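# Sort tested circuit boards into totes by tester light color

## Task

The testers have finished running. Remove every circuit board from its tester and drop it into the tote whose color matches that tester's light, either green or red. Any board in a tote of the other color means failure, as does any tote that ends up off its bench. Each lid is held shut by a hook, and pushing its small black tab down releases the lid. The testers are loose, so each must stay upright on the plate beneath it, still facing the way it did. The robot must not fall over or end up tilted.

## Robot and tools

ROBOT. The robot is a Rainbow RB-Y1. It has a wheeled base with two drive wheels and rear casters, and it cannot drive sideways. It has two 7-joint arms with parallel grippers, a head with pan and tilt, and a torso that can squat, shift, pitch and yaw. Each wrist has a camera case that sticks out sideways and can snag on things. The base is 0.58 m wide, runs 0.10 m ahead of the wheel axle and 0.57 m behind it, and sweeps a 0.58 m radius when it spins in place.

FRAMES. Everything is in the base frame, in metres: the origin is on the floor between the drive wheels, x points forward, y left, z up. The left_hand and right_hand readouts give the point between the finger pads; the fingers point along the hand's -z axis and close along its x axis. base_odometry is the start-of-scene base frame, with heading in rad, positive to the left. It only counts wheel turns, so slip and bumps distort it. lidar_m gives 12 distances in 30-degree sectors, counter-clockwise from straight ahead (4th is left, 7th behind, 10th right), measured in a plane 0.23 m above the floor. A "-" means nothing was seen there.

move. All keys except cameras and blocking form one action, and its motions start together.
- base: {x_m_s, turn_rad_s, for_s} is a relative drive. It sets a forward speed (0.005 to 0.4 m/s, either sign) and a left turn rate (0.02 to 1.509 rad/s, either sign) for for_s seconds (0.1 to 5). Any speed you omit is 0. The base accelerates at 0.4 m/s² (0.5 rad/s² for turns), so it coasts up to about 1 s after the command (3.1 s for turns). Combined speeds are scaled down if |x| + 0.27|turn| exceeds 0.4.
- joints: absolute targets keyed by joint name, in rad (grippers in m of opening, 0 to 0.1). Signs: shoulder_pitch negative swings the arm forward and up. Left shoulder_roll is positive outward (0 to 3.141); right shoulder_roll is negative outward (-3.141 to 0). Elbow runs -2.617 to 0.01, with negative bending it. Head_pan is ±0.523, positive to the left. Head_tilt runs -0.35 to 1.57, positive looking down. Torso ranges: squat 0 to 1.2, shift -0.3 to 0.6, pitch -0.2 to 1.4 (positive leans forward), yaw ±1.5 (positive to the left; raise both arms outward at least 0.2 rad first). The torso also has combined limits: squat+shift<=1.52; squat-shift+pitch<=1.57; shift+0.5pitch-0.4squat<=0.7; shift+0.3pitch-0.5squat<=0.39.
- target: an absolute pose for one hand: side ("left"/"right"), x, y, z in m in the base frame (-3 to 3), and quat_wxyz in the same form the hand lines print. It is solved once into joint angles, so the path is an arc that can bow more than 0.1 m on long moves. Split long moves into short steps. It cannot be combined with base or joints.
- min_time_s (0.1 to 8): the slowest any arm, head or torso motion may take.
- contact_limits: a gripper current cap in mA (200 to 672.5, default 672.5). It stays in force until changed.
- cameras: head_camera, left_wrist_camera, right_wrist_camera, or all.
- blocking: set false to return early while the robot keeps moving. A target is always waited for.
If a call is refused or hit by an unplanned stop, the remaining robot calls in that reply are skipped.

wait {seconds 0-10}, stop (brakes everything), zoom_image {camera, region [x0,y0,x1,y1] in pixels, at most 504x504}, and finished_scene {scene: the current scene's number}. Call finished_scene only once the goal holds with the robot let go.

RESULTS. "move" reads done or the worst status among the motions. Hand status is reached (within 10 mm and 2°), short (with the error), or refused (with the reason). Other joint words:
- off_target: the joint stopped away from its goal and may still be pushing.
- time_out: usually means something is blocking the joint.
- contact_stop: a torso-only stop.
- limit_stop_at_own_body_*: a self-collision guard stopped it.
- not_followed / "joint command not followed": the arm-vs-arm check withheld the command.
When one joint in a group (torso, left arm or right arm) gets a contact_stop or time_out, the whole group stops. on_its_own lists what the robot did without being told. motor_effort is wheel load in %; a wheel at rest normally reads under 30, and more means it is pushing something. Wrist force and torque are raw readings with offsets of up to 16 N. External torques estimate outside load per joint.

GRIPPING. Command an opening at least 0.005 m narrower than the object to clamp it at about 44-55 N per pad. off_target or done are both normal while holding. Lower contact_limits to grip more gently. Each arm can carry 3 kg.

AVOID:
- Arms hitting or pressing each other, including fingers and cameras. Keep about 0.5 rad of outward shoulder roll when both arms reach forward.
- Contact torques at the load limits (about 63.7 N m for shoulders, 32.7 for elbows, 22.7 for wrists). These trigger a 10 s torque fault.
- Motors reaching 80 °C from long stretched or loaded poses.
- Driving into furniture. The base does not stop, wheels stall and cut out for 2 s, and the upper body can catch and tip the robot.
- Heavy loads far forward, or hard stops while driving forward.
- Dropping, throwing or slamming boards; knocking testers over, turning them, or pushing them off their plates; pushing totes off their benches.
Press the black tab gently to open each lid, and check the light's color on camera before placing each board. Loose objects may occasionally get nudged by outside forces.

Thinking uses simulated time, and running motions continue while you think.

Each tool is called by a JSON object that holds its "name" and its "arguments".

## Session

{"name": "move", "arguments": {}}

Scene clock: 0.00 s.
Joint torques (N m): no reading
External joint torques (N m): no reading
Motor temperatures (°C): left_arm=[29 31 29 32 38 34 41] | right_arm=[34 33 28 32 45 36 36]
Wrist force (N): no reading
Wrist torque (N m): no reading
Wrist force, peak (N): no reading
base_odometry: x=+0.000 y=+0.000 heading=+0.000
lidar_m: 2.86 2.43 2.85 2.63 2.49 2.55 1.99 1.88 2.25 2.25 2.12 2.16
base_status: not commanded
joint_positions: torso_squat_rad=+0.350 torso_shift_rad=+0.000 torso_pitch_rad=+0.000 torso_yaw_rad=+0.000 left_shoulder_pitch_rad=-0.001 left_shoulder_roll_rad=+0.031 left_shoulder_yaw_rad=-0.041 left_elbow_rad=-0.170 left_forearm_roll_rad=+0.033 left_wrist_pitch_rad=+0.032 left_hand_roll_rad=+0.039 left_gripper_m=+0.100 right_shoulder_pitch_rad=+0.036 right_shoulder_roll_rad=-0.008 right_shoulder_yaw_rad=-0.002 right_elbow_rad=-0.181 right_forearm_roll_rad=-0.038 right_wrist_pitch_rad=-0.031 right_hand_roll_rad=+0.012 right_gripper_m=+0.099 head_pan_rad=+0.000 head_tilt_rad=+0.400
joint_status: not commanded
wheel_motors_off: 0
motor_effort: left_wheel=+3 right_wheel=-2
chest: x=-0.2280 y=-0.0008 z=+1.2475 quat_wxyz=(+1.000, +0.000, +0.000, +0.000) (m; base frame)
left_hand: x=-0.1518 y=+0.2404 z=+0.5662 quat_wxyz=(+0.997, +0.012, -0.070, +0.014) (m; base frame)
right_hand: x=-0.1586 y=-0.2280 z=+0.5658 quat_wxyz=(+0.996, -0.004, -0.089, -0.020) (m; base frame)
pictures: head_camera, left_wrist_camera, right_wrist_camera
camera_calibration:
left_wrist_camera: T_world_to_cam=[[0.99097, 0.0427142, 0.127101, 0.0669298], [-0.0219148, -0.883563, 0.4678, -0.0215531], [0.132283, -0.466361, -0.874648, 0.696428], [0, 0, 0, 1]] pos_world=[-0.158923, 0.302884, 0.610705]
right_wrist_camera: T_world_to_cam=[[-0.979226, 0.0586362, -0.194108, -0.0296815], [-0.0323574, 0.899823, 0.435053, -0.0128651], [0.200173, 0.432296, -0.879233, 0.699462], [0, 0, 0, 1]] pos_world=[-0.169495, -0.289058, 0.614825]

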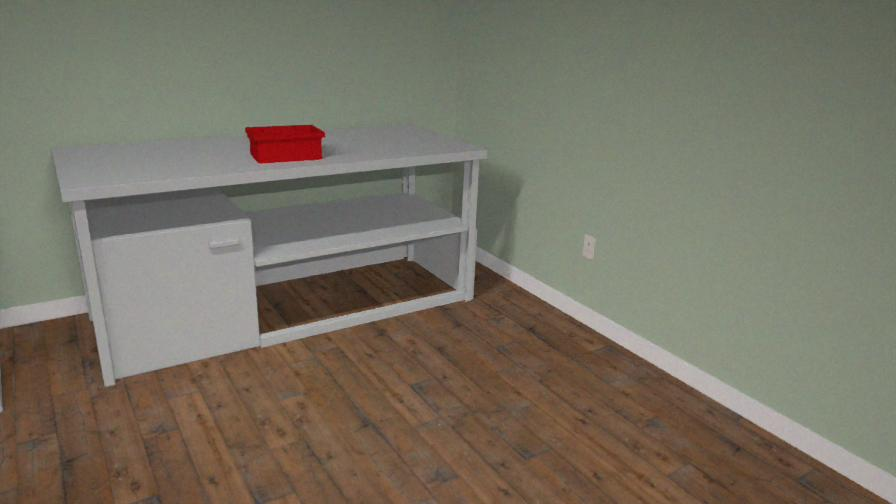

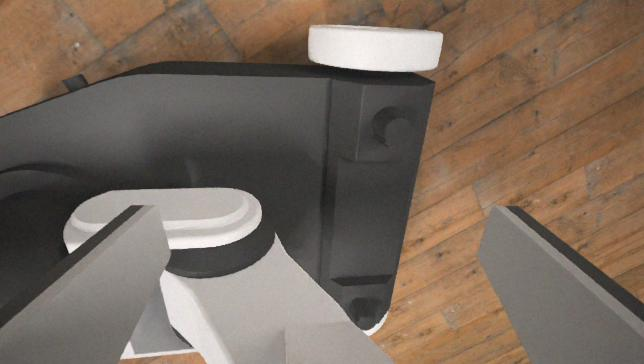

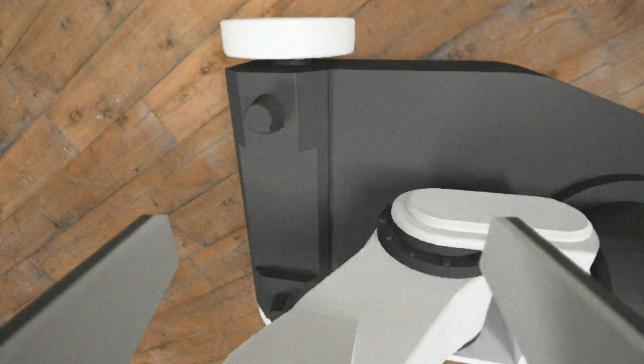

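{"name": "move", "arguments": {"joints": {"left_shoulder_roll_rad":0.5,"right_shoulder_roll_rad":-0.5,"left_elbow_rad":-1.5,"right_elbow_rad":-1.5}}}

{"name": "move", "arguments": {"target": {"side":"left","x":0.25,"y":0.3,"z":1.2,"quat_wxyz":[0.924,0,-0.383,0]}}}

{"name": "move", "arguments": {"target": {"side":"right","x":0.25,"y":-0.3,"z":1.2,"quat_wxyz":[0.924,0,-0.383,0]}}}

{"name": "move", "arguments": {"base": {"turn_rad_s":0.5,"for_s":2.2}, "cameras": ["head_camera"]}}

{"name": "move", "arguments": {"base": {"turn_rad_s":0.5,"for_s":2.2}, "cameras": ["head_camera"]}}

{"name": "move", "arguments": {"base": {"turn_rad_s":0.5,"for_s":2.2}, "cameras": ["head_camera"]}}

{"name": "move", "arguments": {"base": {"turn_rad_s":0.5,"for_s":2.2}, "cameras": ["head_camera"]}}

Scene clock: 16.07 s.
Joint torques (N m): left_arm=[-9.98 9.25 5.49 -7.68 0.23 -1.63 0] | right_arm=[-9.77 -9.57 -5.42 -7.79 -0.03 -1.62 -0.01]
External joint torques (N m): left_arm=[1.37 -0.06 -0.34 1.53 0.19 0.13 0.04] | right_arm=[1.35 1.37 0.69 1.76 -0.21 0.24 -0.06]
Wrist force (N): left_arm=[-7.8 -2.8 -4.3] | right_arm=[-3.4 13.4 -7.0]
Wrist torque (N m): left_arm=[0.18 -0.79 -0.18] | right_arm=[-0.26 0.53 0.48]
Wrist force, peak (N): left_arm=[-4.0 -2.0 -9.8] | right_arm=[-0.5 12.8 -12.6]
move: done
base_odometry: x=+0.000 y=+0.000 heading=+0.000
lidar_m: 2.87 2.43 2.84 2.63 2.49 2.55 1.99 1.88 2.26 2.24 2.12 2.17
base_status: not commanded
joint_positions: torso_squat_rad=+0.350 torso_shift_rad=+0.000 torso_pitch_rad=+0.000 torso_yaw_rad=+0.000 left_shoulder_pitch_rad=-0.001 left_shoulder_roll_rad=+0.500 left_shoulder_yaw_rad=-0.041 left_elbow_rad=-1.500 left_forearm_roll_rad=+0.033 left_wrist_pitch_rad=+0.032 left_hand_roll_rad=+0.039 left_gripper_m=+0.100 right_shoulder_pitch_rad=+0.035 right_shoulder_roll_rad=-0.500 right_shoulder_yaw_rad=-0.003 right_elbow_rad=-1.500 right_forearm_roll_rad=-0.038 right_wrist_pitch_rad=-0.031 right_hand_roll_rad=+0.012 right_gripper_m=+0.099 head_pan_rad=+0.000 head_tilt_rad=+0.400
joint_status: all done
wheel_motors_off: 0
motor_effort: left_wheel=+4(5) right_wheel=-1(4)
chest: x=-0.2280 y=-0.0008 z=+1.2475 quat_wxyz=(+1.000, +0.000, +0.000, +0.000) (m; base frame)
left_hand: x=+0.2855 y=+0.3679 z=+1.0124 quat_wxyz=(+0.728, +0.147, -0.651, -0.155) (m; base frame)
right_hand: x=+0.2746 y=-0.3883 z=+1.0178 quat_wxyz=(+0.713, -0.172, -0.661, +0.159) (m; base frame)
pictures: none

Scene clock: 17.83 s.
Joint torques (N m): left_arm=[-13.75 10.42 8.07 -3.1 -0.57 -1.55 -0.11] | right_arm=[-9.92 -9.47 -5.45 -8.03 0 -1.9 -0.03]
External joint torques (N m): left_arm=[1.88 -0.18 0.42 0.89 0.09 -0.28 -0.07] | right_arm=[1.2 1.48 0.66 1.53 -0.18 -0.04 -0.08]
Wrist force (N): left_arm=[-6.0 -0.1 -8.3] | right_arm=[-3.3 13.4 -7.2]
Wrist torque (N m): left_arm=[-0.02 -0.62 -0.16] | right_arm=[-0.24 0.55 0.46]
Wrist force, peak (N): left_arm=[-9.7 -3.1 -3.6] | right_arm=[-3.2 13.9 -7.1]
move: done
base_odometry: x=+0.000 y=+0.000 heading=+0.000
lidar_m: 2.86 2.43 2.85 2.62 2.49 2.55 1.98 1.87 2.27 2.23 2.11 2.17
base_status: not commanded
joint_positions: torso_squat_rad=+0.350 torso_shift_rad=+0.000 torso_pitch_rad=+0.000 torso_yaw_rad=+0.000 left_shoulder_pitch_rad=-0.549 left_shoulder_roll_rad=+0.843 left_shoulder_yaw_rad=+0.006 left_elbow_rad=-2.064 left_forearm_roll_rad=+0.725 left_wrist_pitch_rad=+1.683 left_hand_roll_rad=+0.511 left_gripper_m=+0.100 right_shoulder_pitch_rad=+0.035 right_shoulder_roll_rad=-0.500 right_shoulder_yaw_rad=-0.003 right_elbow_rad=-1.500 right_forearm_roll_rad=-0.038 right_wrist_pitch_rad=-0.031 right_hand_roll_rad=+0.012 right_gripper_m=+0.099 head_pan_rad=+0.000 head_tilt_rad=+0.400
joint_status: all done
wheel_motors_off: 0
motor_effort: left_wheel=+3(5) right_wheel=-2(3)
chest: x=-0.2280 y=-0.0007 z=+1.2475 quat_wxyz=(+1.000, +0.000, +0.000, +0.000) (m; base frame)
left_hand: x=+0.2499 y=+0.2999 z=+1.2002 quat_wxyz=(+0.924, +0.000, -0.383, +0.000) (m; base frame)
left_hand_status: reached (checked arc, planned for 1.4 s): 0 mm and 0.0 deg off.
right_hand: x=+0.2745 y=-0.3883 z=+1.0178 quat_wxyz=(+0.713, -0.172, -0.661, +0.159) (m; base frame)
pictures: none

Scene clock: 19.90 s.
Joint torques (N m): left_arm=[-13.93 10.61 7.85 -3.15 -0.47 -1.35 -0.12] | right_arm=[-14.77 -11.12 -7.42 -3.43 0.91 -1.67 0.32]
External joint torques (N m): left_arm=[1.7 0 0.2 0.83 0.2 -0.07 -0.08] | right_arm=[2.19 0.7 0.13 1.03 0.06 -0.34 0.28]
Wrist force (N): left_arm=[-6.1 0.0 -8.3] | right_arm=[-2.1 11.0 -11.0]
Wrist torque (N m): left_arm=[-0.03 -0.63 -0.18] | right_arm=[-0.12 0.60 0.48]
Wrist force, peak (N): left_arm=[-6.3 -0.1 -8.4] | right_arm=[-4.6 14.8 -6.5]
move: done
base_odometry: x=+0.000 y=+0.000 heading=+0.000
lidar_m: 2.86 2.43 2.85 2.62 2.49 2.55 1.99 1.87 2.25 2.23 2.12 2.17
base_status: not commanded
joint_positions: torso_squat_rad=+0.350 torso_shift_rad=+0.000 torso_pitch_rad=+0.000 torso_yaw_rad=+0.000 left_shoulder_pitch_rad=-0.549 left_shoulder_roll_rad=+0.843 left_shoulder_yaw_rad=+0.006 left_elbow_rad=-2.063 left_forearm_roll_rad=+0.725 left_wrist_pitch_rad=+1.683 left_hand_roll_rad=+0.511 left_gripper_m=+0.100 right_shoulder_pitch_rad=-0.554 right_shoulder_roll_rad=-0.809 right_shoulder_yaw_rad=-0.024 right_elbow_rad=-2.067 right_forearm_roll_rad=-0.700 right_wrist_pitch_rad=+1.710 right_hand_roll_rad=-0.488 right_gripper_m=+0.099 head_pan_rad=+0.000 head_tilt_rad=+0.400
joint_status: all done
wheel_motors_off: 0
motor_effort: left_wheel=+4(5) right_wheel=-1(3)
chest: x=-0.2280 y=-0.0007 z=+1.2475 quat_wxyz=(+1.000, +0.000, +0.000, +0.000) (m; base frame)
left_hand: x=+0.2499 y=+0.2999 z=+1.2002 quat_wxyz=(+0.924, +0.000, -0.383, +0.000) (m; base frame)
right_hand: x=+0.2497 y=-0.2998 z=+1.2004 quat_wxyz=(+0.923, +0.000, -0.384, +0.000) (m; base frame)
right_hand_status: reached (checked arc, planned for 1.5 s): 1 mm and 0.1 deg off.
pictures: none

Scene clock: 23.40 s.
Joint torques (N m): left_arm=[-14.05 10.56 7.75 -3.2 -0.47 -1.41 -0.08] | right_arm=[-14.59 -10.98 -7.53 -3.57 0.74 -1.55 0.35]
External joint torques (N m): left_arm=[1.58 -0.05 0.1 0.78 0.2 -0.14 -0.04] | right_arm=[2.37 0.84 0.03 0.89 -0.11 -0.22 0.31]
Wrist force (N): left_arm=[-6.1 -0.1 -7.9] | right_arm=[-2.4 10.6 -10.9]
Wrist torque (N m): left_arm=[-0.03 -0.66 -0.17] | right_arm=[-0.07 0.58 0.48]
Wrist force, peak (N): left_arm=[-6.1 0.1 -8.5] | right_arm=[-2.5 10.9 -11.8]
move: done
base_odometry: x=+0.000 y=+0.000 heading=+1.100
lidar_m: 2.85 2.59 2.48 2.58 1.92 1.85 2.23 2.23 2.15 2.23 2.97 2.43
base_status: done (sent for 2.2 of 2.2 s)
joint_positions: torso_squat_rad=+0.350 torso_shift_rad=+0.000 torso_pitch_rad=+0.000 torso_yaw_rad=+0.000 left_shoulder_pitch_rad=-0.549 left_shoulder_roll_rad=+0.843 left_shoulder_yaw_rad=+0.006 left_elbow_rad=-2.063 left_forearm_roll_rad=+0.725 left_wrist_pitch_rad=+1.683 left_hand_roll_rad=+0.511 left_gripper_m=+0.100 right_shoulder_pitch_rad=-0.554 right_shoulder_roll_rad=-0.809 right_shoulder_yaw_rad=-0.024 right_elbow_rad=-2.067 right_forearm_roll_rad=-0.700 right_wrist_pitch_rad=+1.710 right_hand_roll_rad=-0.488 right_gripper_m=+0.099 head_pan_rad=+0.000 head_tilt_rad=+0.400
joint_status: not commanded
wheel_motors_off: 0
motor_effort: left_wheel=+1(29) right_wheel=+4(27)
chest: x=-0.2280 y=-0.0007 z=+1.2475 quat_wxyz=(+1.000, +0.000, +0.000, +0.000) (m; base frame)
left_hand: x=+0.2499 y=+0.2999 z=+1.2002 quat_wxyz=(+0.924, +0.000, -0.383, +0.000) (m; base frame)
right_hand: x=+0.2497 y=-0.2999 z=+1.2004 quat_wxyz=(+0.923, +0.000, -0.384, +0.000) (m; base frame)
pictures: head_camera
camera_calibration:
head_camera: T_world_to_cam=[[0.00554677, -0.998764, 0.0493999, -0.0729374], [-0.352659, -0.0481804, -0.934511, 1.339], [0.935735, -0.0122378, -0.35249, 0.642043], [0, 0, 0, 1]] pos_world=[-0.128169, -0.00047667, 1.48122]

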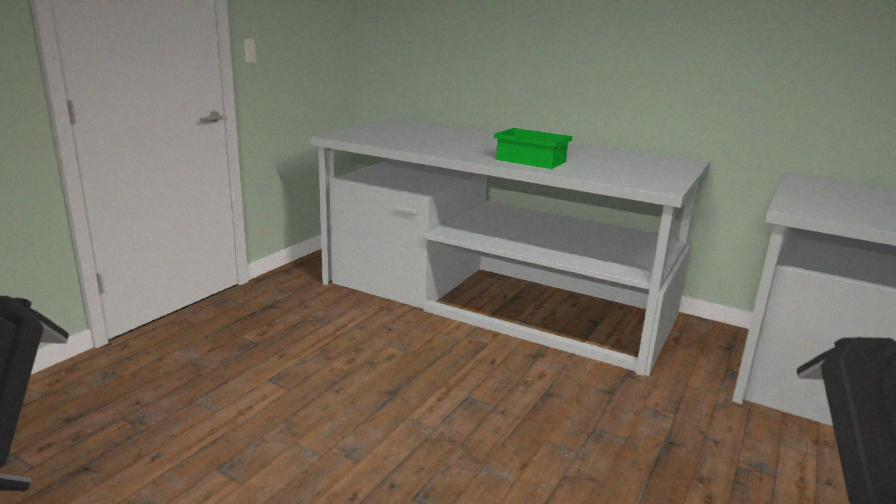

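Scene clock: 26.90 s.
Joint torques (N m): left_arm=[-13.85 10.48 7.74 -3.18 -0.49 -1.39 -0.14] | right_arm=[-14.84 -11.04 -7.55 -3.45 0.7 -1.46 0.31]
External joint torques (N m): left_arm=[1.78 -0.13 0.09 0.8 0.18 -0.12 -0.1] | right_arm=[2.12 0.78 0 1.02 -0.14 -0.14 0.27]
Wrist force (N): left_arm=[-6.0 0.1 -8.1] | right_arm=[-2.5 11.0 -10.9]
Wrist torque (N m): left_arm=[-0.04 -0.64 -0.17] | right_arm=[-0.09 0.56 0.48]
Wrist force, peak (N): left_arm=[-6.4 0.0 -8.3] | right_arm=[-2.1 11.1 -11.4]
move: done
base_odometry: x=+0.000 y=+0.000 heading=+2.199
lidar_m: 2.49 2.61 1.89 1.84 2.23 2.18 2.12 2.26 2.56 2.46 2.85 2.56
base_status: done (sent for 2.2 of 2.2 s)
joint_positions: torso_squat_rad=+0.350 torso_shift_rad=+0.000 torso_pitch_rad=+0.000 torso_yaw_rad=+0.000 left_shoulder_pitch_rad=-0.549 left_shoulder_roll_rad=+0.843 left_shoulder_yaw_rad=+0.006 left_elbow_rad=-2.063 left_forearm_roll_rad=+0.725 left_wrist_pitch_rad=+1.683 left_hand_roll_rad=+0.511 left_gripper_m=+0.100 right_shoulder_pitch_rad=-0.554 right_shoulder_roll_rad=-0.809 right_shoulder_yaw_rad=-0.024 right_elbow_rad=-2.067 right_forearm_roll_rad=-0.700 right_wrist_pitch_rad=+1.710 right_hand_roll_rad=-0.488 right_gripper_m=+0.099 head_pan_rad=+0.000 head_tilt_rad=+0.400
joint_status: not commanded
wheel_motors_off: 0
motor_effort: left_wheel=+0(19) right_wheel=+4(24)
chest: x=-0.2280 y=-0.0008 z=+1.2475 quat_wxyz=(+1.000, +0.000, +0.000, +0.000) (m; base frame)
left_hand: x=+0.2499 y=+0.2999 z=+1.2002 quat_wxyz=(+0.924, +0.000, -0.383, +0.000) (m; base frame)
right_hand: x=+0.2497 y=-0.2999 z=+1.2004 quat_wxyz=(+0.923, +0.000, -0.384, +0.000) (m; base frame)
pictures: head_camera
camera_calibration:
head_camera: T_world_to_cam=[[0.00554677, -0.998764, 0.0493999, -0.0729374], [-0.352659, -0.0481804, -0.934511, 1.339], [0.935735, -0.0122378, -0.35249, 0.642043], [0, 0, 0, 1]] pos_world=[-0.128169, -0.00047667, 1.48122]

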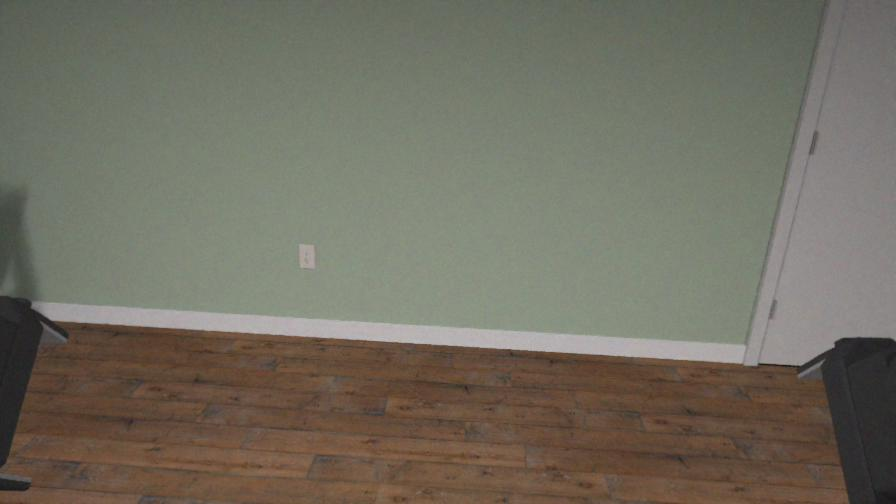

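Scene clock: 30.40 s.
Joint torques (N m): left_arm=[-14.14 10.67 7.92 -3.08 -0.48 -1.37 -0.25] | right_arm=[-14.57 -11.14 -7.39 -3.5 0.7 -1.57 0.37]
External joint torques (N m): left_arm=[1.49 0.06 0.27 0.9 0.2 -0.1 -0.21] | right_arm=[2.39 0.68 0.16 0.97 -0.15 -0.25 0.33]
Wrist force (N): left_arm=[-6.2 0.1 -8.2] | right_arm=[-2.3 10.5 -11.0]
Wrist torque (N m): left_arm=[-0.04 -0.65 -0.16] | right_arm=[-0.06 0.58 0.49]
Wrist force, peak (N): left_arm=[-6.3 -0.1 -8.5] | right_arm=[-2.2 11.4 -11.2]
move: done
base_odometry: x=+0.000 y=+0.000 heading=-2.984
lidar_m: 1.85 1.88 2.23 2.15 2.12 2.27 2.53 2.46 2.87 2.53 2.49 2.65
base_status: done (sent for 2.2 of 2.2 s)
joint_positions: torso_squat_rad=+0.350 torso_shift_rad=+0.000 torso_pitch_rad=+0.000 torso_yaw_rad=+0.000 left_shoulder_pitch_rad=-0.549 left_shoulder_roll_rad=+0.843 left_shoulder_yaw_rad=+0.006 left_elbow_rad=-2.063 left_forearm_roll_rad=+0.725 left_wrist_pitch_rad=+1.683 left_hand_roll_rad=+0.511 left_gripper_m=+0.100 right_shoulder_pitch_rad=-0.554 right_shoulder_roll_rad=-0.809 right_shoulder_yaw_rad=-0.024 right_elbow_rad=-2.067 right_forearm_roll_rad=-0.700 right_wrist_pitch_rad=+1.710 right_hand_roll_rad=-0.488 right_gripper_m=+0.099 head_pan_rad=+0.000 head_tilt_rad=+0.400
joint_status: not commanded
wheel_motors_off: 0
motor_effort: left_wheel=+0(18) right_wheel=+4(24)
chest: x=-0.2280 y=-0.0008 z=+1.2475 quat_wxyz=(+1.000, +0.000, +0.000, +0.000) (m; base frame)
left_hand: x=+0.2499 y=+0.2999 z=+1.2002 quat_wxyz=(+0.924, +0.000, -0.383, +0.000) (m; base frame)
right_hand: x=+0.2497 y=-0.2999 z=+1.2004 quat_wxyz=(+0.923, +0.000, -0.384, +0.000) (m; base frame)
pictures: head_camera
camera_calibration:
head_camera: T_world_to_cam=[[0.00554677, -0.998764, 0.0493999, -0.0729374], [-0.352659, -0.0481804, -0.934511, 1.339], [0.935735, -0.0122378, -0.35249, 0.642043], [0, 0, 0, 1]] pos_world=[-0.128169, -0.00047667, 1.48122]

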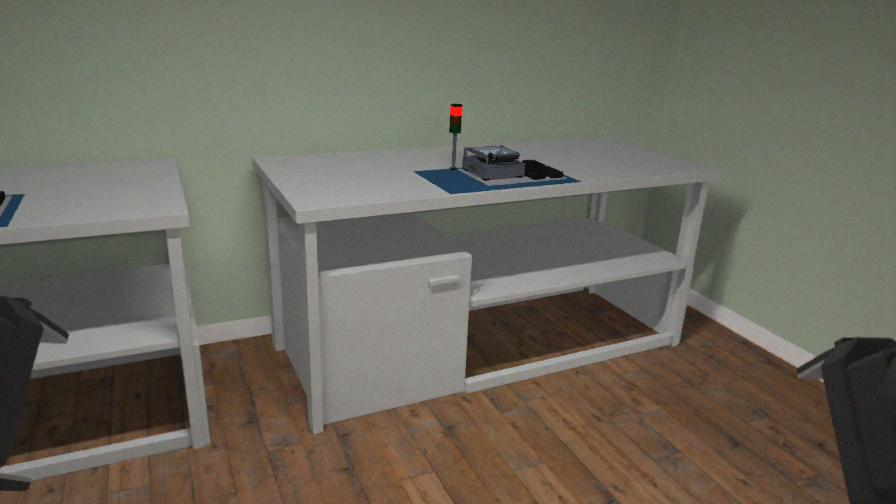

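Scene clock: 33.90 s.
Joint torques (N m): left_arm=[-14.09 10.64 7.9 -3.14 -0.55 -1.42 -0.14] | right_arm=[-14.66 -11.08 -7.49 -3.47 0.77 -1.56 0.33]
External joint torques (N m): left_arm=[1.55 0.03 0.25 0.84 0.12 -0.14 -0.1] | right_arm=[2.3 0.74 0.06 1 -0.08 -0.23 0.29]
Wrist force (N): left_arm=[-6.2 0.0 -7.9] | right_arm=[-2.0 10.7 -11.1]
Wrist torque (N m): left_arm=[-0.03 -0.65 -0.16] | right_arm=[-0.07 0.61 0.47]
Wrist force, peak (N): left_arm=[-6.1 -0.1 -8.5] | right_arm=[-2.2 11.2 -11.4]
move: done
base_odometry: x=+0.000 y=+0.000 heading=-1.884
lidar_m: 2.22 2.14 2.12 2.31 2.48 2.43 2.85 2.54 2.52 2.75 1.85 1.87
base_status: done (sent for 2.2 of 2.2 s)
joint_positions: torso_squat_rad=+0.350 torso_shift_rad=+0.000 torso_pitch_rad=+0.000 torso_yaw_rad=+0.000 left_shoulder_pitch_rad=-0.549 left_shoulder_roll_rad=+0.843 left_shoulder_yaw_rad=+0.006 left_elbow_rad=-2.063 left_forearm_roll_rad=+0.725 left_wrist_pitch_rad=+1.683 left_hand_roll_rad=+0.511 left_gripper_m=+0.100 right_shoulder_pitch_rad=-0.554 right_shoulder_roll_rad=-0.809 right_shoulder_yaw_rad=-0.024 right_elbow_rad=-2.067 right_forearm_roll_rad=-0.700 right_wrist_pitch_rad=+1.710 right_hand_roll_rad=-0.488 right_gripper_m=+0.099 head_pan_rad=+0.000 head_tilt_rad=+0.400
joint_status: not commanded
wheel_motors_off: 0
motor_effort: left_wheel=+2(19) right_wheel=+5(24)
chest: x=-0.2280 y=-0.0008 z=+1.2475 quat_wxyz=(+1.000, +0.000, +0.000, +0.000) (m; base frame)
left_hand: x=+0.2499 y=+0.2999 z=+1.2002 quat_wxyz=(+0.924, +0.000, -0.383, +0.000) (m; base frame)
right_hand: x=+0.2497 y=-0.2999 z=+1.2004 quat_wxyz=(+0.923, +0.000, -0.384, +0.000) (m; base frame)
pictures: head_camera
camera_calibration:
head_camera: T_world_to_cam=[[0.00554677, -0.998764, 0.0493999, -0.0729374], [-0.352659, -0.0481804, -0.934511, 1.339], [0.935735, -0.0122378, -0.35249, 0.642043], [0, 0, 0, 1]] pos_world=[-0.128169, -0.00047667, 1.48122]

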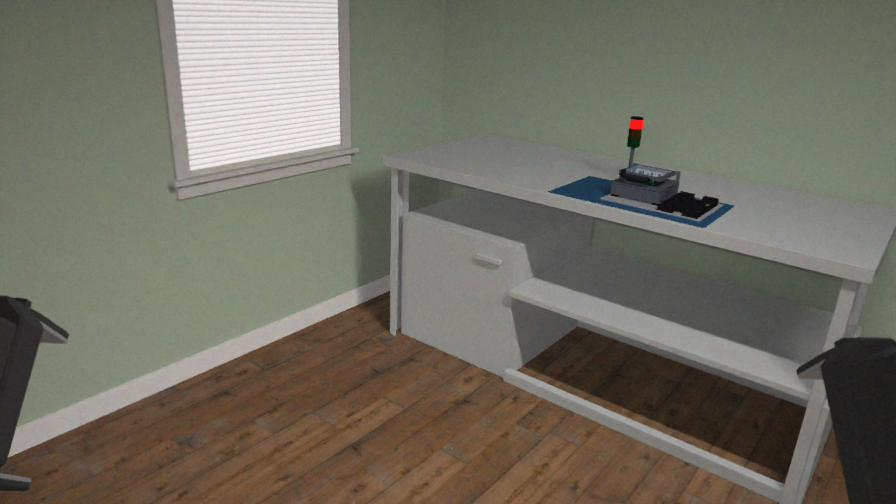

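{"name": "move", "arguments": {"base": {"turn_rad_s":-0.1,"for_s":0.87}, "joints": {"head_tilt_rad":0.6,"right_gripper_m":0.04,"left_gripper_m":0}}}

{"name": "move", "arguments": {"base": {"x_m_s":0.3,"for_s":4.1}}}

{"name": "move", "arguments": {"base": {"turn_rad_s":-0.3,"for_s":1.87}, "cameras": ["head_camera"]}}

{"name": "zoom_image", "arguments": {"camera": "head_camera", "region": [250, 100, 600, 300]}}

Scene clock: 56.07 s.
Joint torques (N m): left_arm=[-14.23 10.68 7.86 -3.1 -0.51 -1.39 -0.15] | right_arm=[-14.75 -11.13 -7.64 -3.47 0.82 -1.58 0.21]
External joint torques (N m): left_arm=[1.4 0.07 0.21 0.88 0.16 -0.12 -0.11] | right_arm=[2.21 0.69 -0.09 0.99 -0.03 -0.26 0.16]
Wrist force (N): left_arm=[-6.1 -0.2 -8.2] | right_arm=[-2.4 11.2 -11.3]
Wrist torque (N m): left_arm=[-0.01 -0.65 -0.16] | right_arm=[-0.12 0.58 0.48]
Wrist force, peak (N): left_arm=[-6.0 -0.1 -8.5] | right_arm=[-2.3 11.3 -11.3]
move: done
base_odometry: x=+0.000 y=+0.000 heading=-1.971
lidar_m: 2.22 2.17 2.11 2.23 2.52 2.44 2.85 2.58 2.52 2.65 1.88 1.85
base_status: done (sent for 0.87 of 0.87 s)
joint_positions: torso_squat_rad=+0.350 torso_shift_rad=+0.000 torso_pitch_rad=+0.000 torso_yaw_rad=+0.000 left_shoulder_pitch_rad=-0.549 left_shoulder_roll_rad=+0.843 left_shoulder_yaw_rad=+0.006 left_elbow_rad=-2.063 left_forearm_roll_rad=+0.725 left_wrist_pitch_rad=+1.683 left_hand_roll_rad=+0.511 left_gripper_m=+0.000 right_shoulder_pitch_rad=-0.554 right_shoulder_roll_rad=-0.809 right_shoulder_yaw_rad=-0.024 right_elbow_rad=-2.067 right_forearm_roll_rad=-0.700 right_wrist_pitch_rad=+1.710 right_hand_roll_rad=-0.488 right_gripper_m=+0.040 head_pan_rad=+0.000 head_tilt_rad=+0.600
joint_status: all done
wheel_motors_off: 0
motor_effort: left_wheel=+0(17) right_wheel=-3(17)
chest: x=-0.2280 y=-0.0007 z=+1.2475 quat_wxyz=(+1.000, +0.000, +0.000, +0.000) (m; base frame)
left_hand: x=+0.2499 y=+0.2999 z=+1.2002 quat_wxyz=(+0.924, +0.000, -0.383, +0.000) (m; base frame)
right_hand: x=+0.2497 y=-0.2999 z=+1.2004 quat_wxyz=(+0.923, +0.000, -0.384, +0.000) (m; base frame)
pictures: none

Scene clock: 61.37 s.
Joint torques (N m): left_arm=[-14.43 10.45 8 -3.09 -0.47 -1.49 -0.17] | right_arm=[-15.03 -10.8 -7.35 -3.46 0.79 -1.48 0.28]
External joint torques (N m): left_arm=[1.21 -0.16 0.35 0.9 0.2 -0.22 -0.13] | right_arm=[1.92 1.03 0.21 1.01 -0.06 -0.16 0.24]
Wrist force (N): left_arm=[-6.0 -0.1 -8.2] | right_arm=[-2.3 11.2 -11.3]
Wrist torque (N m): left_arm=[-0.02 -0.63 -0.16] | right_arm=[-0.14 0.59 0.48]
Wrist force, peak (N): left_arm=[-6.2 -0.2 -8.5] | right_arm=[-2.3 11.3 -11.6]
move: done
base_odometry: x=-0.479 y=-1.133 heading=-1.970
lidar_m: 0.99 1.32 1.44 1.53 2.18 3.49 4.08 3.27 2.91 1.31 1.04 1.53
base_status: done (sent for 4.1 of 4.1 s)
joint_positions: torso_squat_rad=+0.350 torso_shift_rad=+0.000 torso_pitch_rad=+0.000 torso_yaw_rad=+0.000 left_shoulder_pitch_rad=-0.549 left_shoulder_roll_rad=+0.843 left_shoulder_yaw_rad=+0.006 left_elbow_rad=-2.063 left_forearm_roll_rad=+0.725 left_wrist_pitch_rad=+1.683 left_hand_roll_rad=+0.511 left_gripper_m=+0.000 right_shoulder_pitch_rad=-0.554 right_shoulder_roll_rad=-0.809 right_shoulder_yaw_rad=-0.024 right_elbow_rad=-2.067 right_forearm_roll_rad=-0.700 right_wrist_pitch_rad=+1.710 right_hand_roll_rad=-0.488 right_gripper_m=+0.040 head_pan_rad=+0.000 head_tilt_rad=+0.600
joint_status: not commanded
wheel_motors_off: 0
motor_effort: left_wheel=+5(32) right_wheel=-8(26)
chest: x=-0.2280 y=-0.0007 z=+1.2475 quat_wxyz=(+1.000, +0.000, +0.000, +0.000) (m; base frame)
left_hand: x=+0.2499 y=+0.2999 z=+1.2001 quat_wxyz=(+0.924, +0.000, -0.383, +0.000) (m; base frame)
right_hand: x=+0.2498 y=-0.2999 z=+1.2004 quat_wxyz=(+0.923, +0.000, -0.384, +0.000) (m; base frame)
pictures: none

Scene clock: 64.20 s.
Joint torques (N m): left_arm=[-14.11 10.37 7.92 -3.16 -0.43 -1.45 -0.12] | right_arm=[-14.93 -11.04 -7.35 -3.47 0.82 -1.52 0.31]
External joint torques (N m): left_arm=[1.52 -0.24 0.27 0.83 0.24 -0.17 -0.08] | right_arm=[2.03 0.79 0.21 0.99 -0.03 -0.2 0.27]
Wrist force (N): left_arm=[-6.2 -0.3 -8.0] | right_arm=[-2.5 10.7 -11.5]
Wrist torque (N m): left_arm=[0.01 -0.67 -0.17] | right_arm=[-0.08 0.56 0.47]
Wrist force, peak (N): left_arm=[-6.5 -0.2 -8.2] | right_arm=[-2.7 11.2 -11.3]
move: done
base_odometry: x=-0.478 y=-1.133 heading=-2.530
lidar_m: 1.53 1.00 1.28 1.44 1.51 2.10 3.49 3.63 3.29 3.19 1.28 1.04
base_status: done (sent for 1.87 of 1.87 s)
joint_positions: torso_squat_rad=+0.350 torso_shift_rad=+0.000 torso_pitch_rad=+0.000 torso_yaw_rad=+0.000 left_shoulder_pitch_rad=-0.549 left_shoulder_roll_rad=+0.843 left_shoulder_yaw_rad=+0.006 left_elbow_rad=-2.063 left_forearm_roll_rad=+0.725 left_wrist_pitch_rad=+1.683 left_hand_roll_rad=+0.511 left_gripper_m=+0.000 right_shoulder_pitch_rad=-0.554 right_shoulder_roll_rad=-0.809 right_shoulder_yaw_rad=-0.024 right_elbow_rad=-2.066 right_forearm_roll_rad=-0.700 right_wrist_pitch_rad=+1.710 right_hand_roll_rad=-0.488 right_gripper_m=+0.040 head_pan_rad=+0.000 head_tilt_rad=+0.600
joint_status: not commanded
wheel_motors_off: 0
motor_effort: left_wheel=+5(30) right_wheel=+0(28)
chest: x=-0.2280 y=-0.0007 z=+1.2475 quat_wxyz=(+1.000, +0.000, +0.000, +0.000) (m; base frame)
left_hand: x=+0.2499 y=+0.2999 z=+1.2001 quat_wxyz=(+0.924, +0.000, -0.383, +0.000) (m; base frame)
right_hand: x=+0.2498 y=-0.2999 z=+1.2004 quat_wxyz=(+0.923, +0.000, -0.384, +0.000) (m; base frame)
pictures: head_camera
camera_calibration:
head_camera: T_world_to_cam=[[0.015526, -0.998757, 0.0473727, -0.0678671], [-0.531287, -0.0483772, -0.845809, 1.17377], [0.84705, -0.0120365, -0.531378, 0.882623], [0, 0, 0, 1]] pos_world=[-0.122965, -0.00037562, 1.465]

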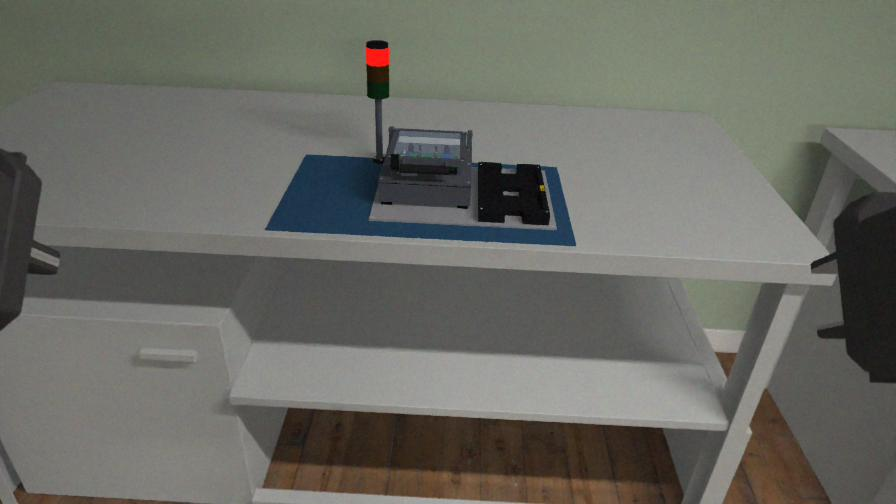

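Scaled by 1.440 from the camera's 896x504 image, which has a finer 1280x720 frame.

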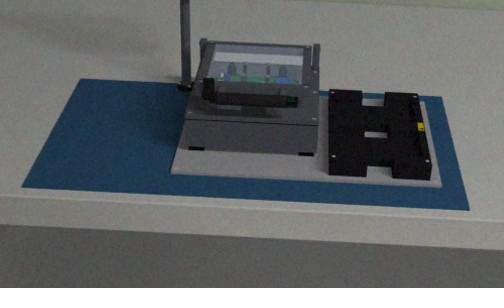

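{"name": "move", "arguments": {"base": {"turn_rad_s":-0.1,"for_s":0.36}}}

{"name": "move", "arguments": {"base": {"x_m_s":0.2,"for_s":3.38}}}

{"name": "move", "arguments": {"base": {"turn_rad_s":0.1,"for_s":0.36}, "joints": {"head_tilt_rad":0.75}, "cameras": ["head_camera"]}}

{"name": "move", "arguments": {"target": {"side":"left","x":0.29,"y":0.124,"z":1.06,"quat_wxyz":[0.69,-0.153,-0.153,0.69]}, "min_time_s": 2, "cameras": ["left_wrist_camera"]}}

Scene clock: 73.80 s.
Joint torques (N m): left_arm=[-14.51 10.5 7.83 -3.23 -0.48 -1.39 -0.18] | right_arm=[-14.8 -10.96 -7.53 -3.54 0.78 -1.58 0.34]
External joint torques (N m): left_arm=[1.12 -0.1 0.18 0.75 0.19 -0.12 -0.15] | right_arm=[2.16 0.86 0.03 0.93 -0.07 -0.25 0.3]
Wrist force (N): left_arm=[-6.0 -0.1 -8.0] | right_arm=[-2.2 10.8 -11.1]
Wrist torque (N m): left_arm=[-0.02 -0.64 -0.17] | right_arm=[-0.09 0.59 0.47]
Wrist force, peak (N): left_arm=[-6.2 -0.1 -8.5] | right_arm=[-2.3 11.3 -11.5]
move: done
base_odometry: x=-0.478 y=-1.133 heading=-2.566
lidar_m: 1.52 1.00 1.23 1.45 1.50 2.03 3.49 3.64 3.34 3.19 1.28 1.04
base_status: done (sent for 0.37 of 0.37 s)
joint_positions: torso_squat_rad=+0.350 torso_shift_rad=+0.000 torso_pitch_rad=+0.000 torso_yaw_rad=+0.000 left_shoulder_pitch_rad=-0.549 left_shoulder_roll_rad=+0.843 left_shoulder_yaw_rad=+0.006 left_elbow_rad=-2.063 left_forearm_roll_rad=+0.725 left_wrist_pitch_rad=+1.683 left_hand_roll_rad=+0.511 left_gripper_m=+0.000 right_shoulder_pitch_rad=-0.554 right_shoulder_roll_rad=-0.809 right_shoulder_yaw_rad=-0.024 right_elbow_rad=-2.066 right_forearm_roll_rad=-0.700 right_wrist_pitch_rad=+1.710 right_hand_roll_rad=-0.488 right_gripper_m=+0.040 head_pan_rad=+0.000 head_tilt_rad=+0.600
joint_status: not commanded
wheel_motors_off: 0
motor_effort: left_wheel=+4(24) right_wheel=+0(17)
chest: x=-0.2280 y=-0.0007 z=+1.2475 quat_wxyz=(+1.000, +0.000, +0.000, +0.000) (m; base frame)
left_hand: x=+0.2499 y=+0.2999 z=+1.2001 quat_wxyz=(+0.924, +0.000, -0.383, +0.000) (m; base frame)
right_hand: x=+0.2498 y=-0.2999 z=+1.2004 quat_wxyz=(+0.923, +0.000, -0.384, +0.000) (m; base frame)
pictures: none

Scene clock: 78.03 s.
Joint torques (N m): left_arm=[-14.33 10.55 7.71 -3.09 -0.46 -1.47 -0.14] | right_arm=[-14.75 -11.12 -7.67 -3.43 0.72 -1.5 0.45]
External joint torques (N m): left_arm=[1.31 -0.06 0.05 0.89 0.21 -0.2 -0.1] | right_arm=[2.21 0.7 -0.12 1.03 -0.13 -0.18 0.41]
Wrist force (N): left_arm=[-5.9 0.0 -7.9] | right_arm=[-2.2 10.6 -11.0]
Wrist torque (N m): left_arm=[-0.02 -0.63 -0.16] | right_arm=[-0.05 0.61 0.48]
Wrist force, peak (N): left_arm=[-6.5 -0.2 -8.3] | right_arm=[-2.3 11.0 -11.6]
move: done
base_odometry: x=-1.043 y=-1.499 heading=-2.567
lidar_m: 0.85 0.69 0.52 0.78 1.51 2.04 4.16 4.28 3.32 1.03 0.61 0.88
base_status: done (sent for 3.37 of 3.37 s)
joint_positions: torso_squat_rad=+0.350 torso_shift_rad=+0.000 torso_pitch_rad=+0.000 torso_yaw_rad=+0.000 left_shoulder_pitch_rad=-0.549 left_shoulder_roll_rad=+0.843 left_shoulder_yaw_rad=+0.006 left_elbow_rad=-2.063 left_forearm_roll_rad=+0.725 left_wrist_pitch_rad=+1.683 left_hand_roll_rad=+0.511 left_gripper_m=+0.000 right_shoulder_pitch_rad=-0.554 right_shoulder_roll_rad=-0.809 right_shoulder_yaw_rad=-0.024 right_elbow_rad=-2.066 right_forearm_roll_rad=-0.700 right_wrist_pitch_rad=+1.710 right_hand_roll_rad=-0.488 right_gripper_m=+0.040 head_pan_rad=+0.000 head_tilt_rad=+0.600
joint_status: not commanded
wheel_motors_off: 0
motor_effort: left_wheel=-1(29) right_wheel=+0(27)
chest: x=-0.2280 y=-0.0007 z=+1.2475 quat_wxyz=(+1.000, +0.000, +0.000, +0.000) (m; base frame)
left_hand: x=+0.2499 y=+0.2999 z=+1.2001 quat_wxyz=(+0.924, +0.000, -0.383, +0.000) (m; base frame)
right_hand: x=+0.2498 y=-0.2999 z=+1.2004 quat_wxyz=(+0.923, +0.000, -0.384, +0.000) (m; base frame)
pictures: none

Scene clock: 79.17 s.
Joint torques (N m): left_arm=[-14.5 10.54 8.08 -3.2 -0.44 -1.4 -0.11] | right_arm=[-14.97 -10.99 -7.2 -3.47 0.78 -1.51 0.29]
External joint torques (N m): left_arm=[1.13 -0.07 0.43 0.78 0.23 -0.13 -0.07] | right_arm=[1.99 0.83 0.35 1 -0.07 -0.18 0.25]
Wrist force (N): left_arm=[-5.8 0.1 -8.2] | right_arm=[-1.9 10.9 -11.0]
Wrist torque (N m): left_arm=[-0.04 -0.62 -0.16] | right_arm=[-0.09 0.63 0.48]
Wrist force, peak (N): left_arm=[-6.0 -0.4 -8.4] | right_arm=[-2.3 11.2 -11.4]
move: done
base_odometry: x=-1.044 y=-1.499 heading=-2.531
lidar_m: 0.85 0.67 0.52 0.91 1.52 2.13 4.17 4.36 3.28 1.03 0.62 0.89
base_status: done (sent for 0.37 of 0.37 s)
joint_positions: torso_squat_rad=+0.350 torso_shift_rad=+0.000 torso_pitch_rad=+0.000 torso_yaw_rad=+0.000 left_shoulder_pitch_rad=-0.549 left_shoulder_roll_rad=+0.843 left_shoulder_yaw_rad=+0.006 left_elbow_rad=-2.063 left_forearm_roll_rad=+0.725 left_wrist_pitch_rad=+1.683 left_hand_roll_rad=+0.511 left_gripper_m=+0.000 right_shoulder_pitch_rad=-0.554 right_shoulder_roll_rad=-0.809 right_shoulder_yaw_rad=-0.024 right_elbow_rad=-2.066 right_forearm_roll_rad=-0.700 right_wrist_pitch_rad=+1.710 right_hand_roll_rad=-0.488 right_gripper_m=+0.040 head_pan_rad=+0.000 head_tilt_rad=+0.750
joint_status: all done
wheel_motors_off: 0
motor_effort: left_wheel=-7(25) right_wheel=+1(23)
chest: x=-0.2280 y=-0.0007 z=+1.2475 quat_wxyz=(+1.000, +0.000, +0.000, +0.000) (m; base frame)
left_hand: x=+0.2499 y=+0.2999 z=+1.2001 quat_wxyz=(+0.924, +0.000, -0.383, +0.000) (m; base frame)
right_hand: x=+0.2498 y=-0.2999 z=+1.2004 quat_wxyz=(+0.923, +0.000, -0.384, +0.000) (m; base frame)
pictures: head_camera
camera_calibration:
head_camera: T_world_to_cam=[[0.02251, -0.998758, 0.0444533, -0.0622082], [-0.651776, -0.0483768, -0.756867, 1.0202], [0.758078, -0.0119365, -0.652055, 1.03896], [0, 0, 0, 1]] pos_world=[-0.121273, -0.000375457, 1.45238]

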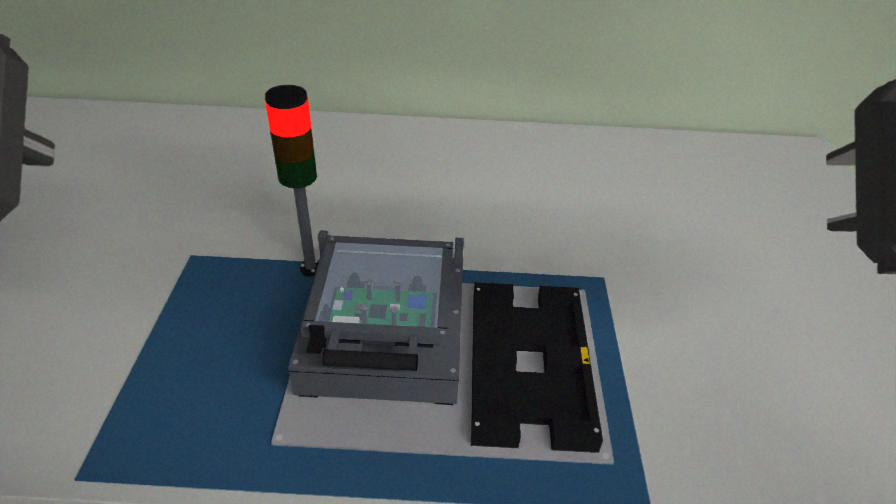

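Scene clock: 81.57 s.
Joint torques (N m): left_arm=[-19.97 2.99 2.6 -6.46 -0.03 -0.53 0.03] | right_arm=[-14.76 -11.1 -7.73 -3.58 0.73 -1.41 0.26]
External joint torques (N m): left_arm=[0.38 -0.31 -0.68 1.69 0.24 0.27 0.03] | right_arm=[2.2 0.72 -0.18 0.89 -0.12 -0.08 0.22]
Wrist force (N): left_arm=[-1.8 2.5 -9.2] | right_arm=[-2.3 10.9 -11.2]
Wrist torque (N m): left_arm=[-0.20 -0.42 -0.20] | right_arm=[-0.09 0.59 0.49]
Wrist force, peak (N): left_arm=[-6.3 1.0 -8.3] | right_arm=[-2.0 11.1 -11.6]
move: done
base_odometry: x=-1.044 y=-1.499 heading=-2.531
lidar_m: 0.85 0.67 0.51 0.90 1.52 2.12 4.17 4.37 3.28 1.03 0.62 0.88
base_status: not commanded
joint_positions: torso_squat_rad=+0.350 torso_shift_rad=+0.000 torso_pitch_rad=+0.000 torso_yaw_rad=+0.000 left_shoulder_pitch_rad=-0.793 left_shoulder_roll_rad=+0.158 left_shoulder_yaw_rad=-0.169 left_elbow_rad=-1.479 left_forearm_roll_rad=+0.190 left_wrist_pitch_rad=+1.767 left_hand_roll_rad=+1.987 left_gripper_m=+0.000 right_shoulder_pitch_rad=-0.554 right_shoulder_roll_rad=-0.809 right_shoulder_yaw_rad=-0.024 right_elbow_rad=-2.066 right_forearm_roll_rad=-0.700 right_wrist_pitch_rad=+1.710 right_hand_roll_rad=-0.488 right_gripper_m=+0.040 head_pan_rad=+0.000 head_tilt_rad=+0.750
joint_status: all done
wheel_motors_off: 0
motor_effort: left_wheel=-7(8) right_wheel=+3(4)
chest: x=-0.2280 y=-0.0007 z=+1.2475 quat_wxyz=(+1.000, +0.000, +0.000, +0.000) (m; base frame)
left_hand: x=+0.2900 y=+0.1241 z=+1.0601 quat_wxyz=(+0.690, -0.153, -0.153, +0.690) (m; base frame)
left_hand_status: reached (checked arc, planned for 2.0 s): 0 mm and 0.0 deg off.
right_hand: x=+0.2498 y=-0.2999 z=+1.2004 quat_wxyz=(+0.923, +0.000, -0.384, +0.000) (m; base frame)
pictures: left_wrist_camera
camera_calibration:
left_wrist_camera: T_world_to_cam=[[-0.00881204, 0.9998, -0.0179737, -0.103766], [0.583795, 0.0197369, 0.811661, -0.997867], [0.811853, -0.00334055, -0.583852, 0.452936], [0, 0, 0, 1]] pos_world=[0.213917, 0.124953, 1.07251]

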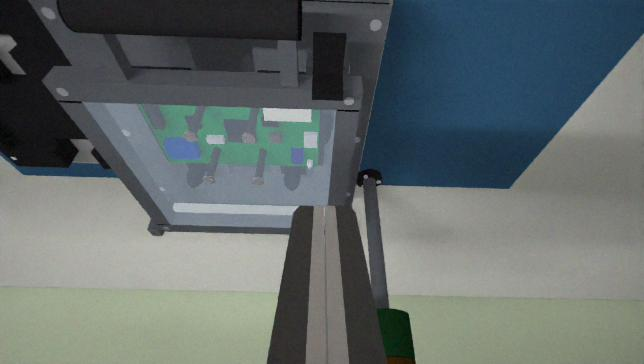

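{"name": "move", "arguments": {"target": {"side":"left","x":0.278,"y":0.125,"z":0.985,"quat_wxyz":[0.69,-0.153,-0.153,0.69]}, "min_time_s": 2, "cameras": ["left_wrist_camera"]}}

{"name": "move", "arguments": {"target": {"side":"left","x":0.278,"y":0.125,"z":0.963,"quat_wxyz":[0.69,-0.153,-0.153,0.69]}, "min_time_s": 2, "cameras": ["left_wrist_camera"]}}

{"name": "move", "arguments": {"target": {"side":"left","x":0.278,"y":0.125,"z":0.955,"quat_wxyz":[0.69,-0.153,-0.153,0.69]}, "min_time_s": 1.5, "cameras": ["head_camera","left_wrist_camera"]}}

{"name": "zoom_image", "arguments": {"camera": "head_camera", "region": [250, 200, 500, 420]}}

Scene clock: 106.70 s.
Joint torques (N m): left_arm=[-16.96 0.61 1.83 -6.98 -0.2 -1.07 0.52] | right_arm=[-14.87 -10.87 -7.57 -3.6 0.63 -1.53 0.34]
External joint torques (N m): left_arm=[2.04 -1.35 -1.22 1.84 0.06 -0.27 0.52] | right_arm=[2.09 0.95 -0.02 0.87 -0.22 -0.2 0.3]
Wrist force (N): left_arm=[-1.6 2.8 -9.1] | right_arm=[-2.0 10.7 -11.1]
Wrist torque (N m): left_arm=[-0.20 -0.35 -0.20] | right_arm=[-0.08 0.61 0.49]
Wrist force, peak (N): left_arm=[-1.6 2.7 -9.4] | right_arm=[-2.4 11.1 -11.5]
move: done
base_odometry: x=-1.044 y=-1.499 heading=-2.531
lidar_m: 0.85 0.66 0.51 0.90 1.52 2.13 4.17 4.36 3.28 1.03 0.62 0.89
base_status: not commanded
joint_positions: torso_squat_rad=+0.350 torso_shift_rad=+0.000 torso_pitch_rad=+0.000 torso_yaw_rad=+0.000 left_shoulder_pitch_rad=-0.635 left_shoulder_roll_rad=+0.138 left_shoulder_yaw_rad=-0.232 left_elbow_rad=-1.447 left_forearm_roll_rad=+0.143 left_wrist_pitch_rad=+1.583 left_hand_roll_rad=+1.993 left_gripper_m=+0.000 right_shoulder_pitch_rad=-0.554 right_shoulder_roll_rad=-0.809 right_shoulder_yaw_rad=-0.024 right_elbow_rad=-2.066 right_forearm_roll_rad=-0.700 right_wrist_pitch_rad=+1.710 right_hand_roll_rad=-0.488 right_gripper_m=+0.040 head_pan_rad=+0.000 head_tilt_rad=+0.750
joint_status: all done
wheel_motors_off: 0
motor_effort: left_wheel=-6(8) right_wheel=+2(5)
chest: x=-0.2280 y=-0.0007 z=+1.2475 quat_wxyz=(+1.000, +0.000, +0.000, +0.000) (m; base frame)
left_hand: x=+0.2781 y=+0.1252 z=+0.9853 quat_wxyz=(+0.690, -0.153, -0.153, +0.690) (m; base frame)
left_hand_status: reached (checked arc, planned for 2.0 s): 0 mm and 0.0 deg off.
right_hand: x=+0.2498 y=-0.2999 z=+1.2004 quat_wxyz=(+0.923, +0.000, -0.384, +0.000) (m; base frame)
pictures: left_wrist_camera
camera_calibration:
left_wrist_camera: T_world_to_cam=[[-0.00885093, 0.999804, -0.0176961, -0.106586], [0.583615, 0.019535, 0.811795, -0.930361], [0.811982, -0.00314259, -0.583674, 0.418618], [0, 0, 0, 1]] pos_world=[0.202119, 0.126056, 0.997713]

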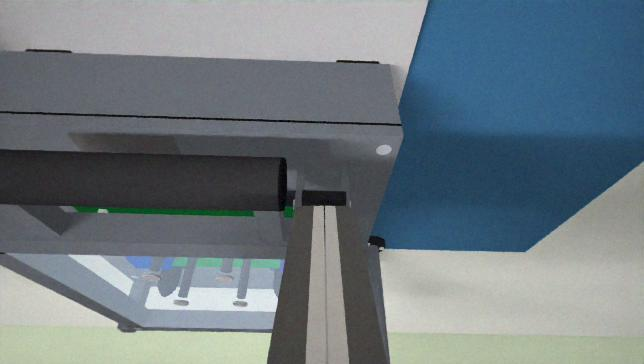

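Scene clock: 109.03 s.
Joint torques (N m): left_arm=[0.21 -0.22 -1.46 10.98 -0.66 -10.42 0.49] | right_arm=[-15.23 -10.94 -7.61 -3.45 0.76 -1.48 0.34]
External joint torques (N m): left_arm=[19.14 -1.99 -4.45 19.95 -0.39 -9.6 0.49] | right_arm=[1.77 0.85 -0.07 0.99 -0.09 -0.14 0.3]
Wrist force (N): left_arm=[12.4 32.2 112.3] | right_arm=[-2.2 10.9 -11.0]
Wrist torque (N m): left_arm=[1.63 -0.75 -0.40] | right_arm=[-0.09 0.61 0.48]
Wrist force, peak (N): left_arm=[12.5 32.5 113.0] | right_arm=[-2.2 11.2 -11.3]
move: done
base_odometry: x=-1.043 y=-1.499 heading=-2.530
lidar_m: 0.85 0.67 0.51 0.90 1.52 2.12 4.16 4.37 3.28 1.03 0.62 0.89
base_status: not commanded
joint_positions: torso_squat_rad=+0.350 torso_shift_rad=-0.002 torso_pitch_rad=-0.004 torso_yaw_rad=+0.001 left_shoulder_pitch_rad=-0.614 left_shoulder_roll_rad=+0.131 left_shoulder_yaw_rad=-0.244 left_elbow_rad=-1.404 left_forearm_roll_rad=+0.131 left_wrist_pitch_rad=+1.515 left_hand_roll_rad=+1.993 left_gripper_m=+0.000 right_shoulder_pitch_rad=-0.554 right_shoulder_roll_rad=-0.809 right_shoulder_yaw_rad=-0.024 right_elbow_rad=-2.066 right_forearm_roll_rad=-0.700 right_wrist_pitch_rad=+1.710 right_hand_roll_rad=-0.488 right_gripper_m=+0.040 head_pan_rad=+0.000 head_tilt_rad=+0.750
joint_status: all done
wheel_motors_off: 0
motor_effort: left_wheel=+8(9) right_wheel=+9(9)
chest: x=-0.2306 y=-0.0008 z=+1.2474 quat_wxyz=(+1.000, +0.001, -0.002, +0.000) (m; base frame)
left_hand: x=+0.2781 y=+0.1245 z=+0.9687 quat_wxyz=(+0.690, -0.157, -0.156, +0.689) (m; base frame)
left_hand_status: reached (checked arc, planned for 2.0 s): 6 mm and 0.6 deg off.
right_hand: x=+0.2476 y=-0.2997 z=+1.2021 quat_wxyz=(+0.923, +0.000, -0.386, +0.000) (m; base frame)
pictures: left_wrist_camera
camera_calibration:
left_wrist_camera: T_world_to_cam=[[-0.0075012, 0.999803, -0.0183805, -0.105892], [0.575474, 0.0193483, 0.817591, -0.920117], [0.817786, -0.00444461, -0.575506, 0.399632], [0, 0, 0, 1]] pos_world=[0.201896, 0.12545, 0.980323]

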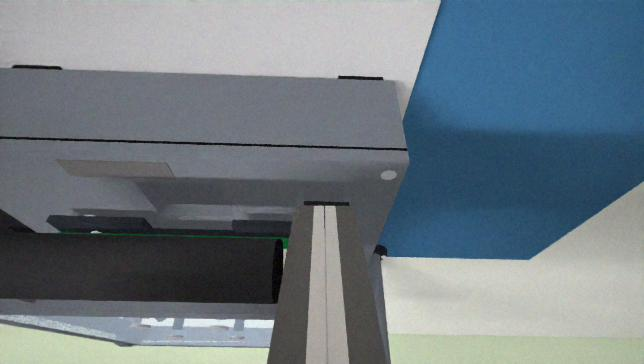

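Scene clock: 119.97 s.
Joint torques (N m): left_arm=[0.45 2.41 -0.38 11.44 -1.22 -10.29 0.16] | right_arm=[-15.08 -11.21 -7.4 -3.61 0.78 -1.37 0.31]
External joint torques (N m): left_arm=[19.5 0.62 -3.37 20.44 -0.95 -9.45 0.17] | right_arm=[1.93 0.58 0.14 0.83 -0.07 -0.04 0.27]
External joint torques when the fault began: left_arm=[34.4 -0.75 -6.56 32.75 -0.15 -6.84 0.1]
Wrist force (N): left_arm=[9.8 35.5 116.4] | right_arm=[-2.3 11.0 -11.2]
Wrist torque (N m): left_arm=[1.56 -0.65 -0.51] | right_arm=[-0.10 0.57 0.48]
Wrist force, peak (N): left_arm=[14.7 34.3 150.9] | right_arm=[-1.8 11.5 -12.1]
move: torque_fault
TORQUE FAULT: left_elbow_rad reached its load limit. The robot stopped for 10 seconds, dropped its targets and accepts commands again. The stop added 9.4 s to the call.
base_odometry: x=-1.043 y=-1.499 heading=-2.530
lidar_m: 0.86 0.66 0.52 0.94 1.52 2.14 4.16 4.35 3.28 0.68 0.62 0.88
base_status: not commanded
joint_positions: torso_squat_rad=+0.351 torso_shift_rad=-0.002 torso_pitch_rad=-0.005 torso_yaw_rad=+0.001 left_shoulder_pitch_rad=-0.622 left_shoulder_roll_rad=+0.128 left_shoulder_yaw_rad=-0.244 left_elbow_rad=-1.386 left_forearm_roll_rad=+0.131 left_wrist_pitch_rad=+1.497 left_hand_roll_rad=+1.992 left_gripper_m=+0.000 right_shoulder_pitch_rad=-0.554 right_shoulder_roll_rad=-0.809 right_shoulder_yaw_rad=-0.024 right_elbow_rad=-2.066 right_forearm_roll_rad=-0.700 right_wrist_pitch_rad=+1.710 right_hand_roll_rad=-0.488 right_gripper_m=+0.040 head_pan_rad=+0.000 head_tilt_rad=+0.750
joint_status: left_elbow_rad torque_fault (moved +0.017 of +0.043); left_wrist_pitch_rad torque_fault (moved -0.019 of -0.037); the others done
wheel_motors_off: 0
on_its_own: left_elbow_rad is held at -1.381, not at your -1.361, since a torque_fault; left_wrist_pitch_rad is held at +1.495, not at your +1.479, since a torque_fault
motor_effort: left_wheel=+14(16) right_wheel=+10(20)
chest: x=-0.2308 y=-0.0009 z=+1.2474 quat_wxyz=(+1.000, +0.001, -0.002, +0.000) (m; base frame)
left_hand: x=+0.2816 y=+0.1224 z=+0.9684 quat_wxyz=(+0.690, -0.161, -0.158, +0.688) (m; base frame)
left_hand_status: short (checked arc, planned for 1.5 s): torque_fault, 14 mm and 1.1 deg off.
right_hand: x=+0.2473 y=-0.2998 z=+1.2022 quat_wxyz=(+0.923, +0.000, -0.386, +0.000) (m; base frame)
pictures: head_camera, left_wrist_camera
camera_calibration:
head_camera: T_world_to_cam=[[0.0228327, -0.998766, 0.0440983, -0.0618834], [-0.648254, -0.0483707, -0.759886, 1.02284], [0.761082, -0.0112366, -0.648559, 1.03741], [0, 0, 0, 1]] pos_world=[-0.125082, -0.000674323, 1.4528]
left_wrist_camera: T_world_to_cam=[[-0.00419629, 0.999772, -0.0209138, -0.102254], [0.568663, 0.0195889, 0.822337, -0.924626], [0.82256, -0.00844213, -0.568616, 0.389038], [0, 0, 0, 1]] pos_world=[0.205364, 0.123627, 0.979429]

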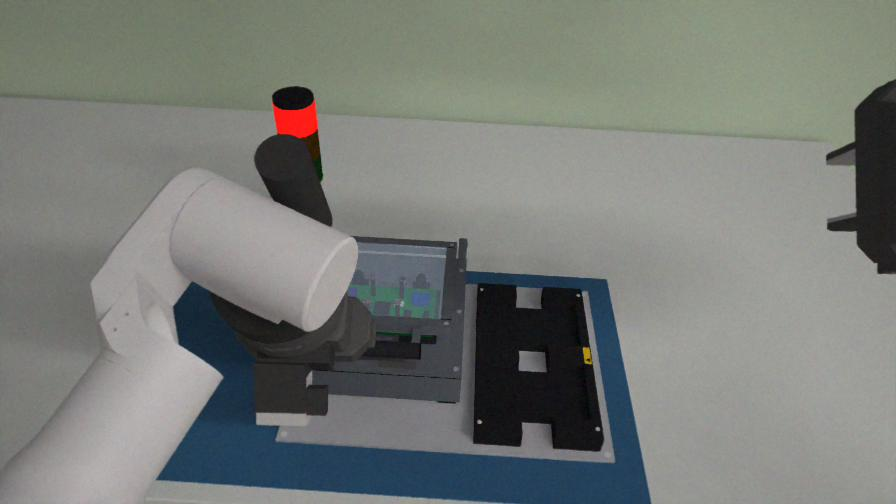

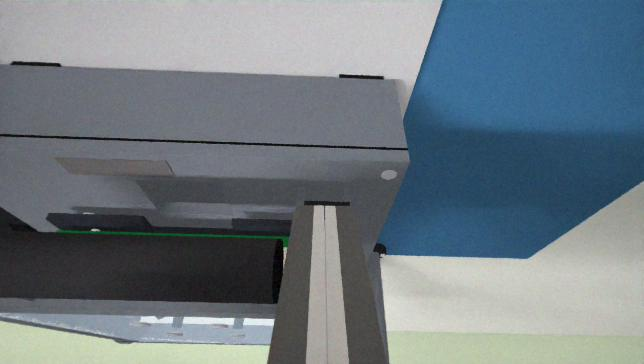

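Scaled by 2.016 from the camera's 896x504 image, which has a finer 1280x720 frame.

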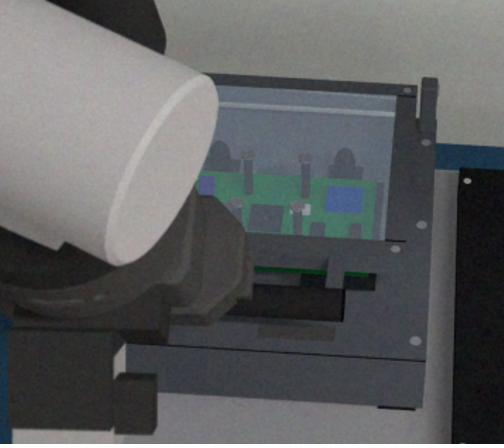

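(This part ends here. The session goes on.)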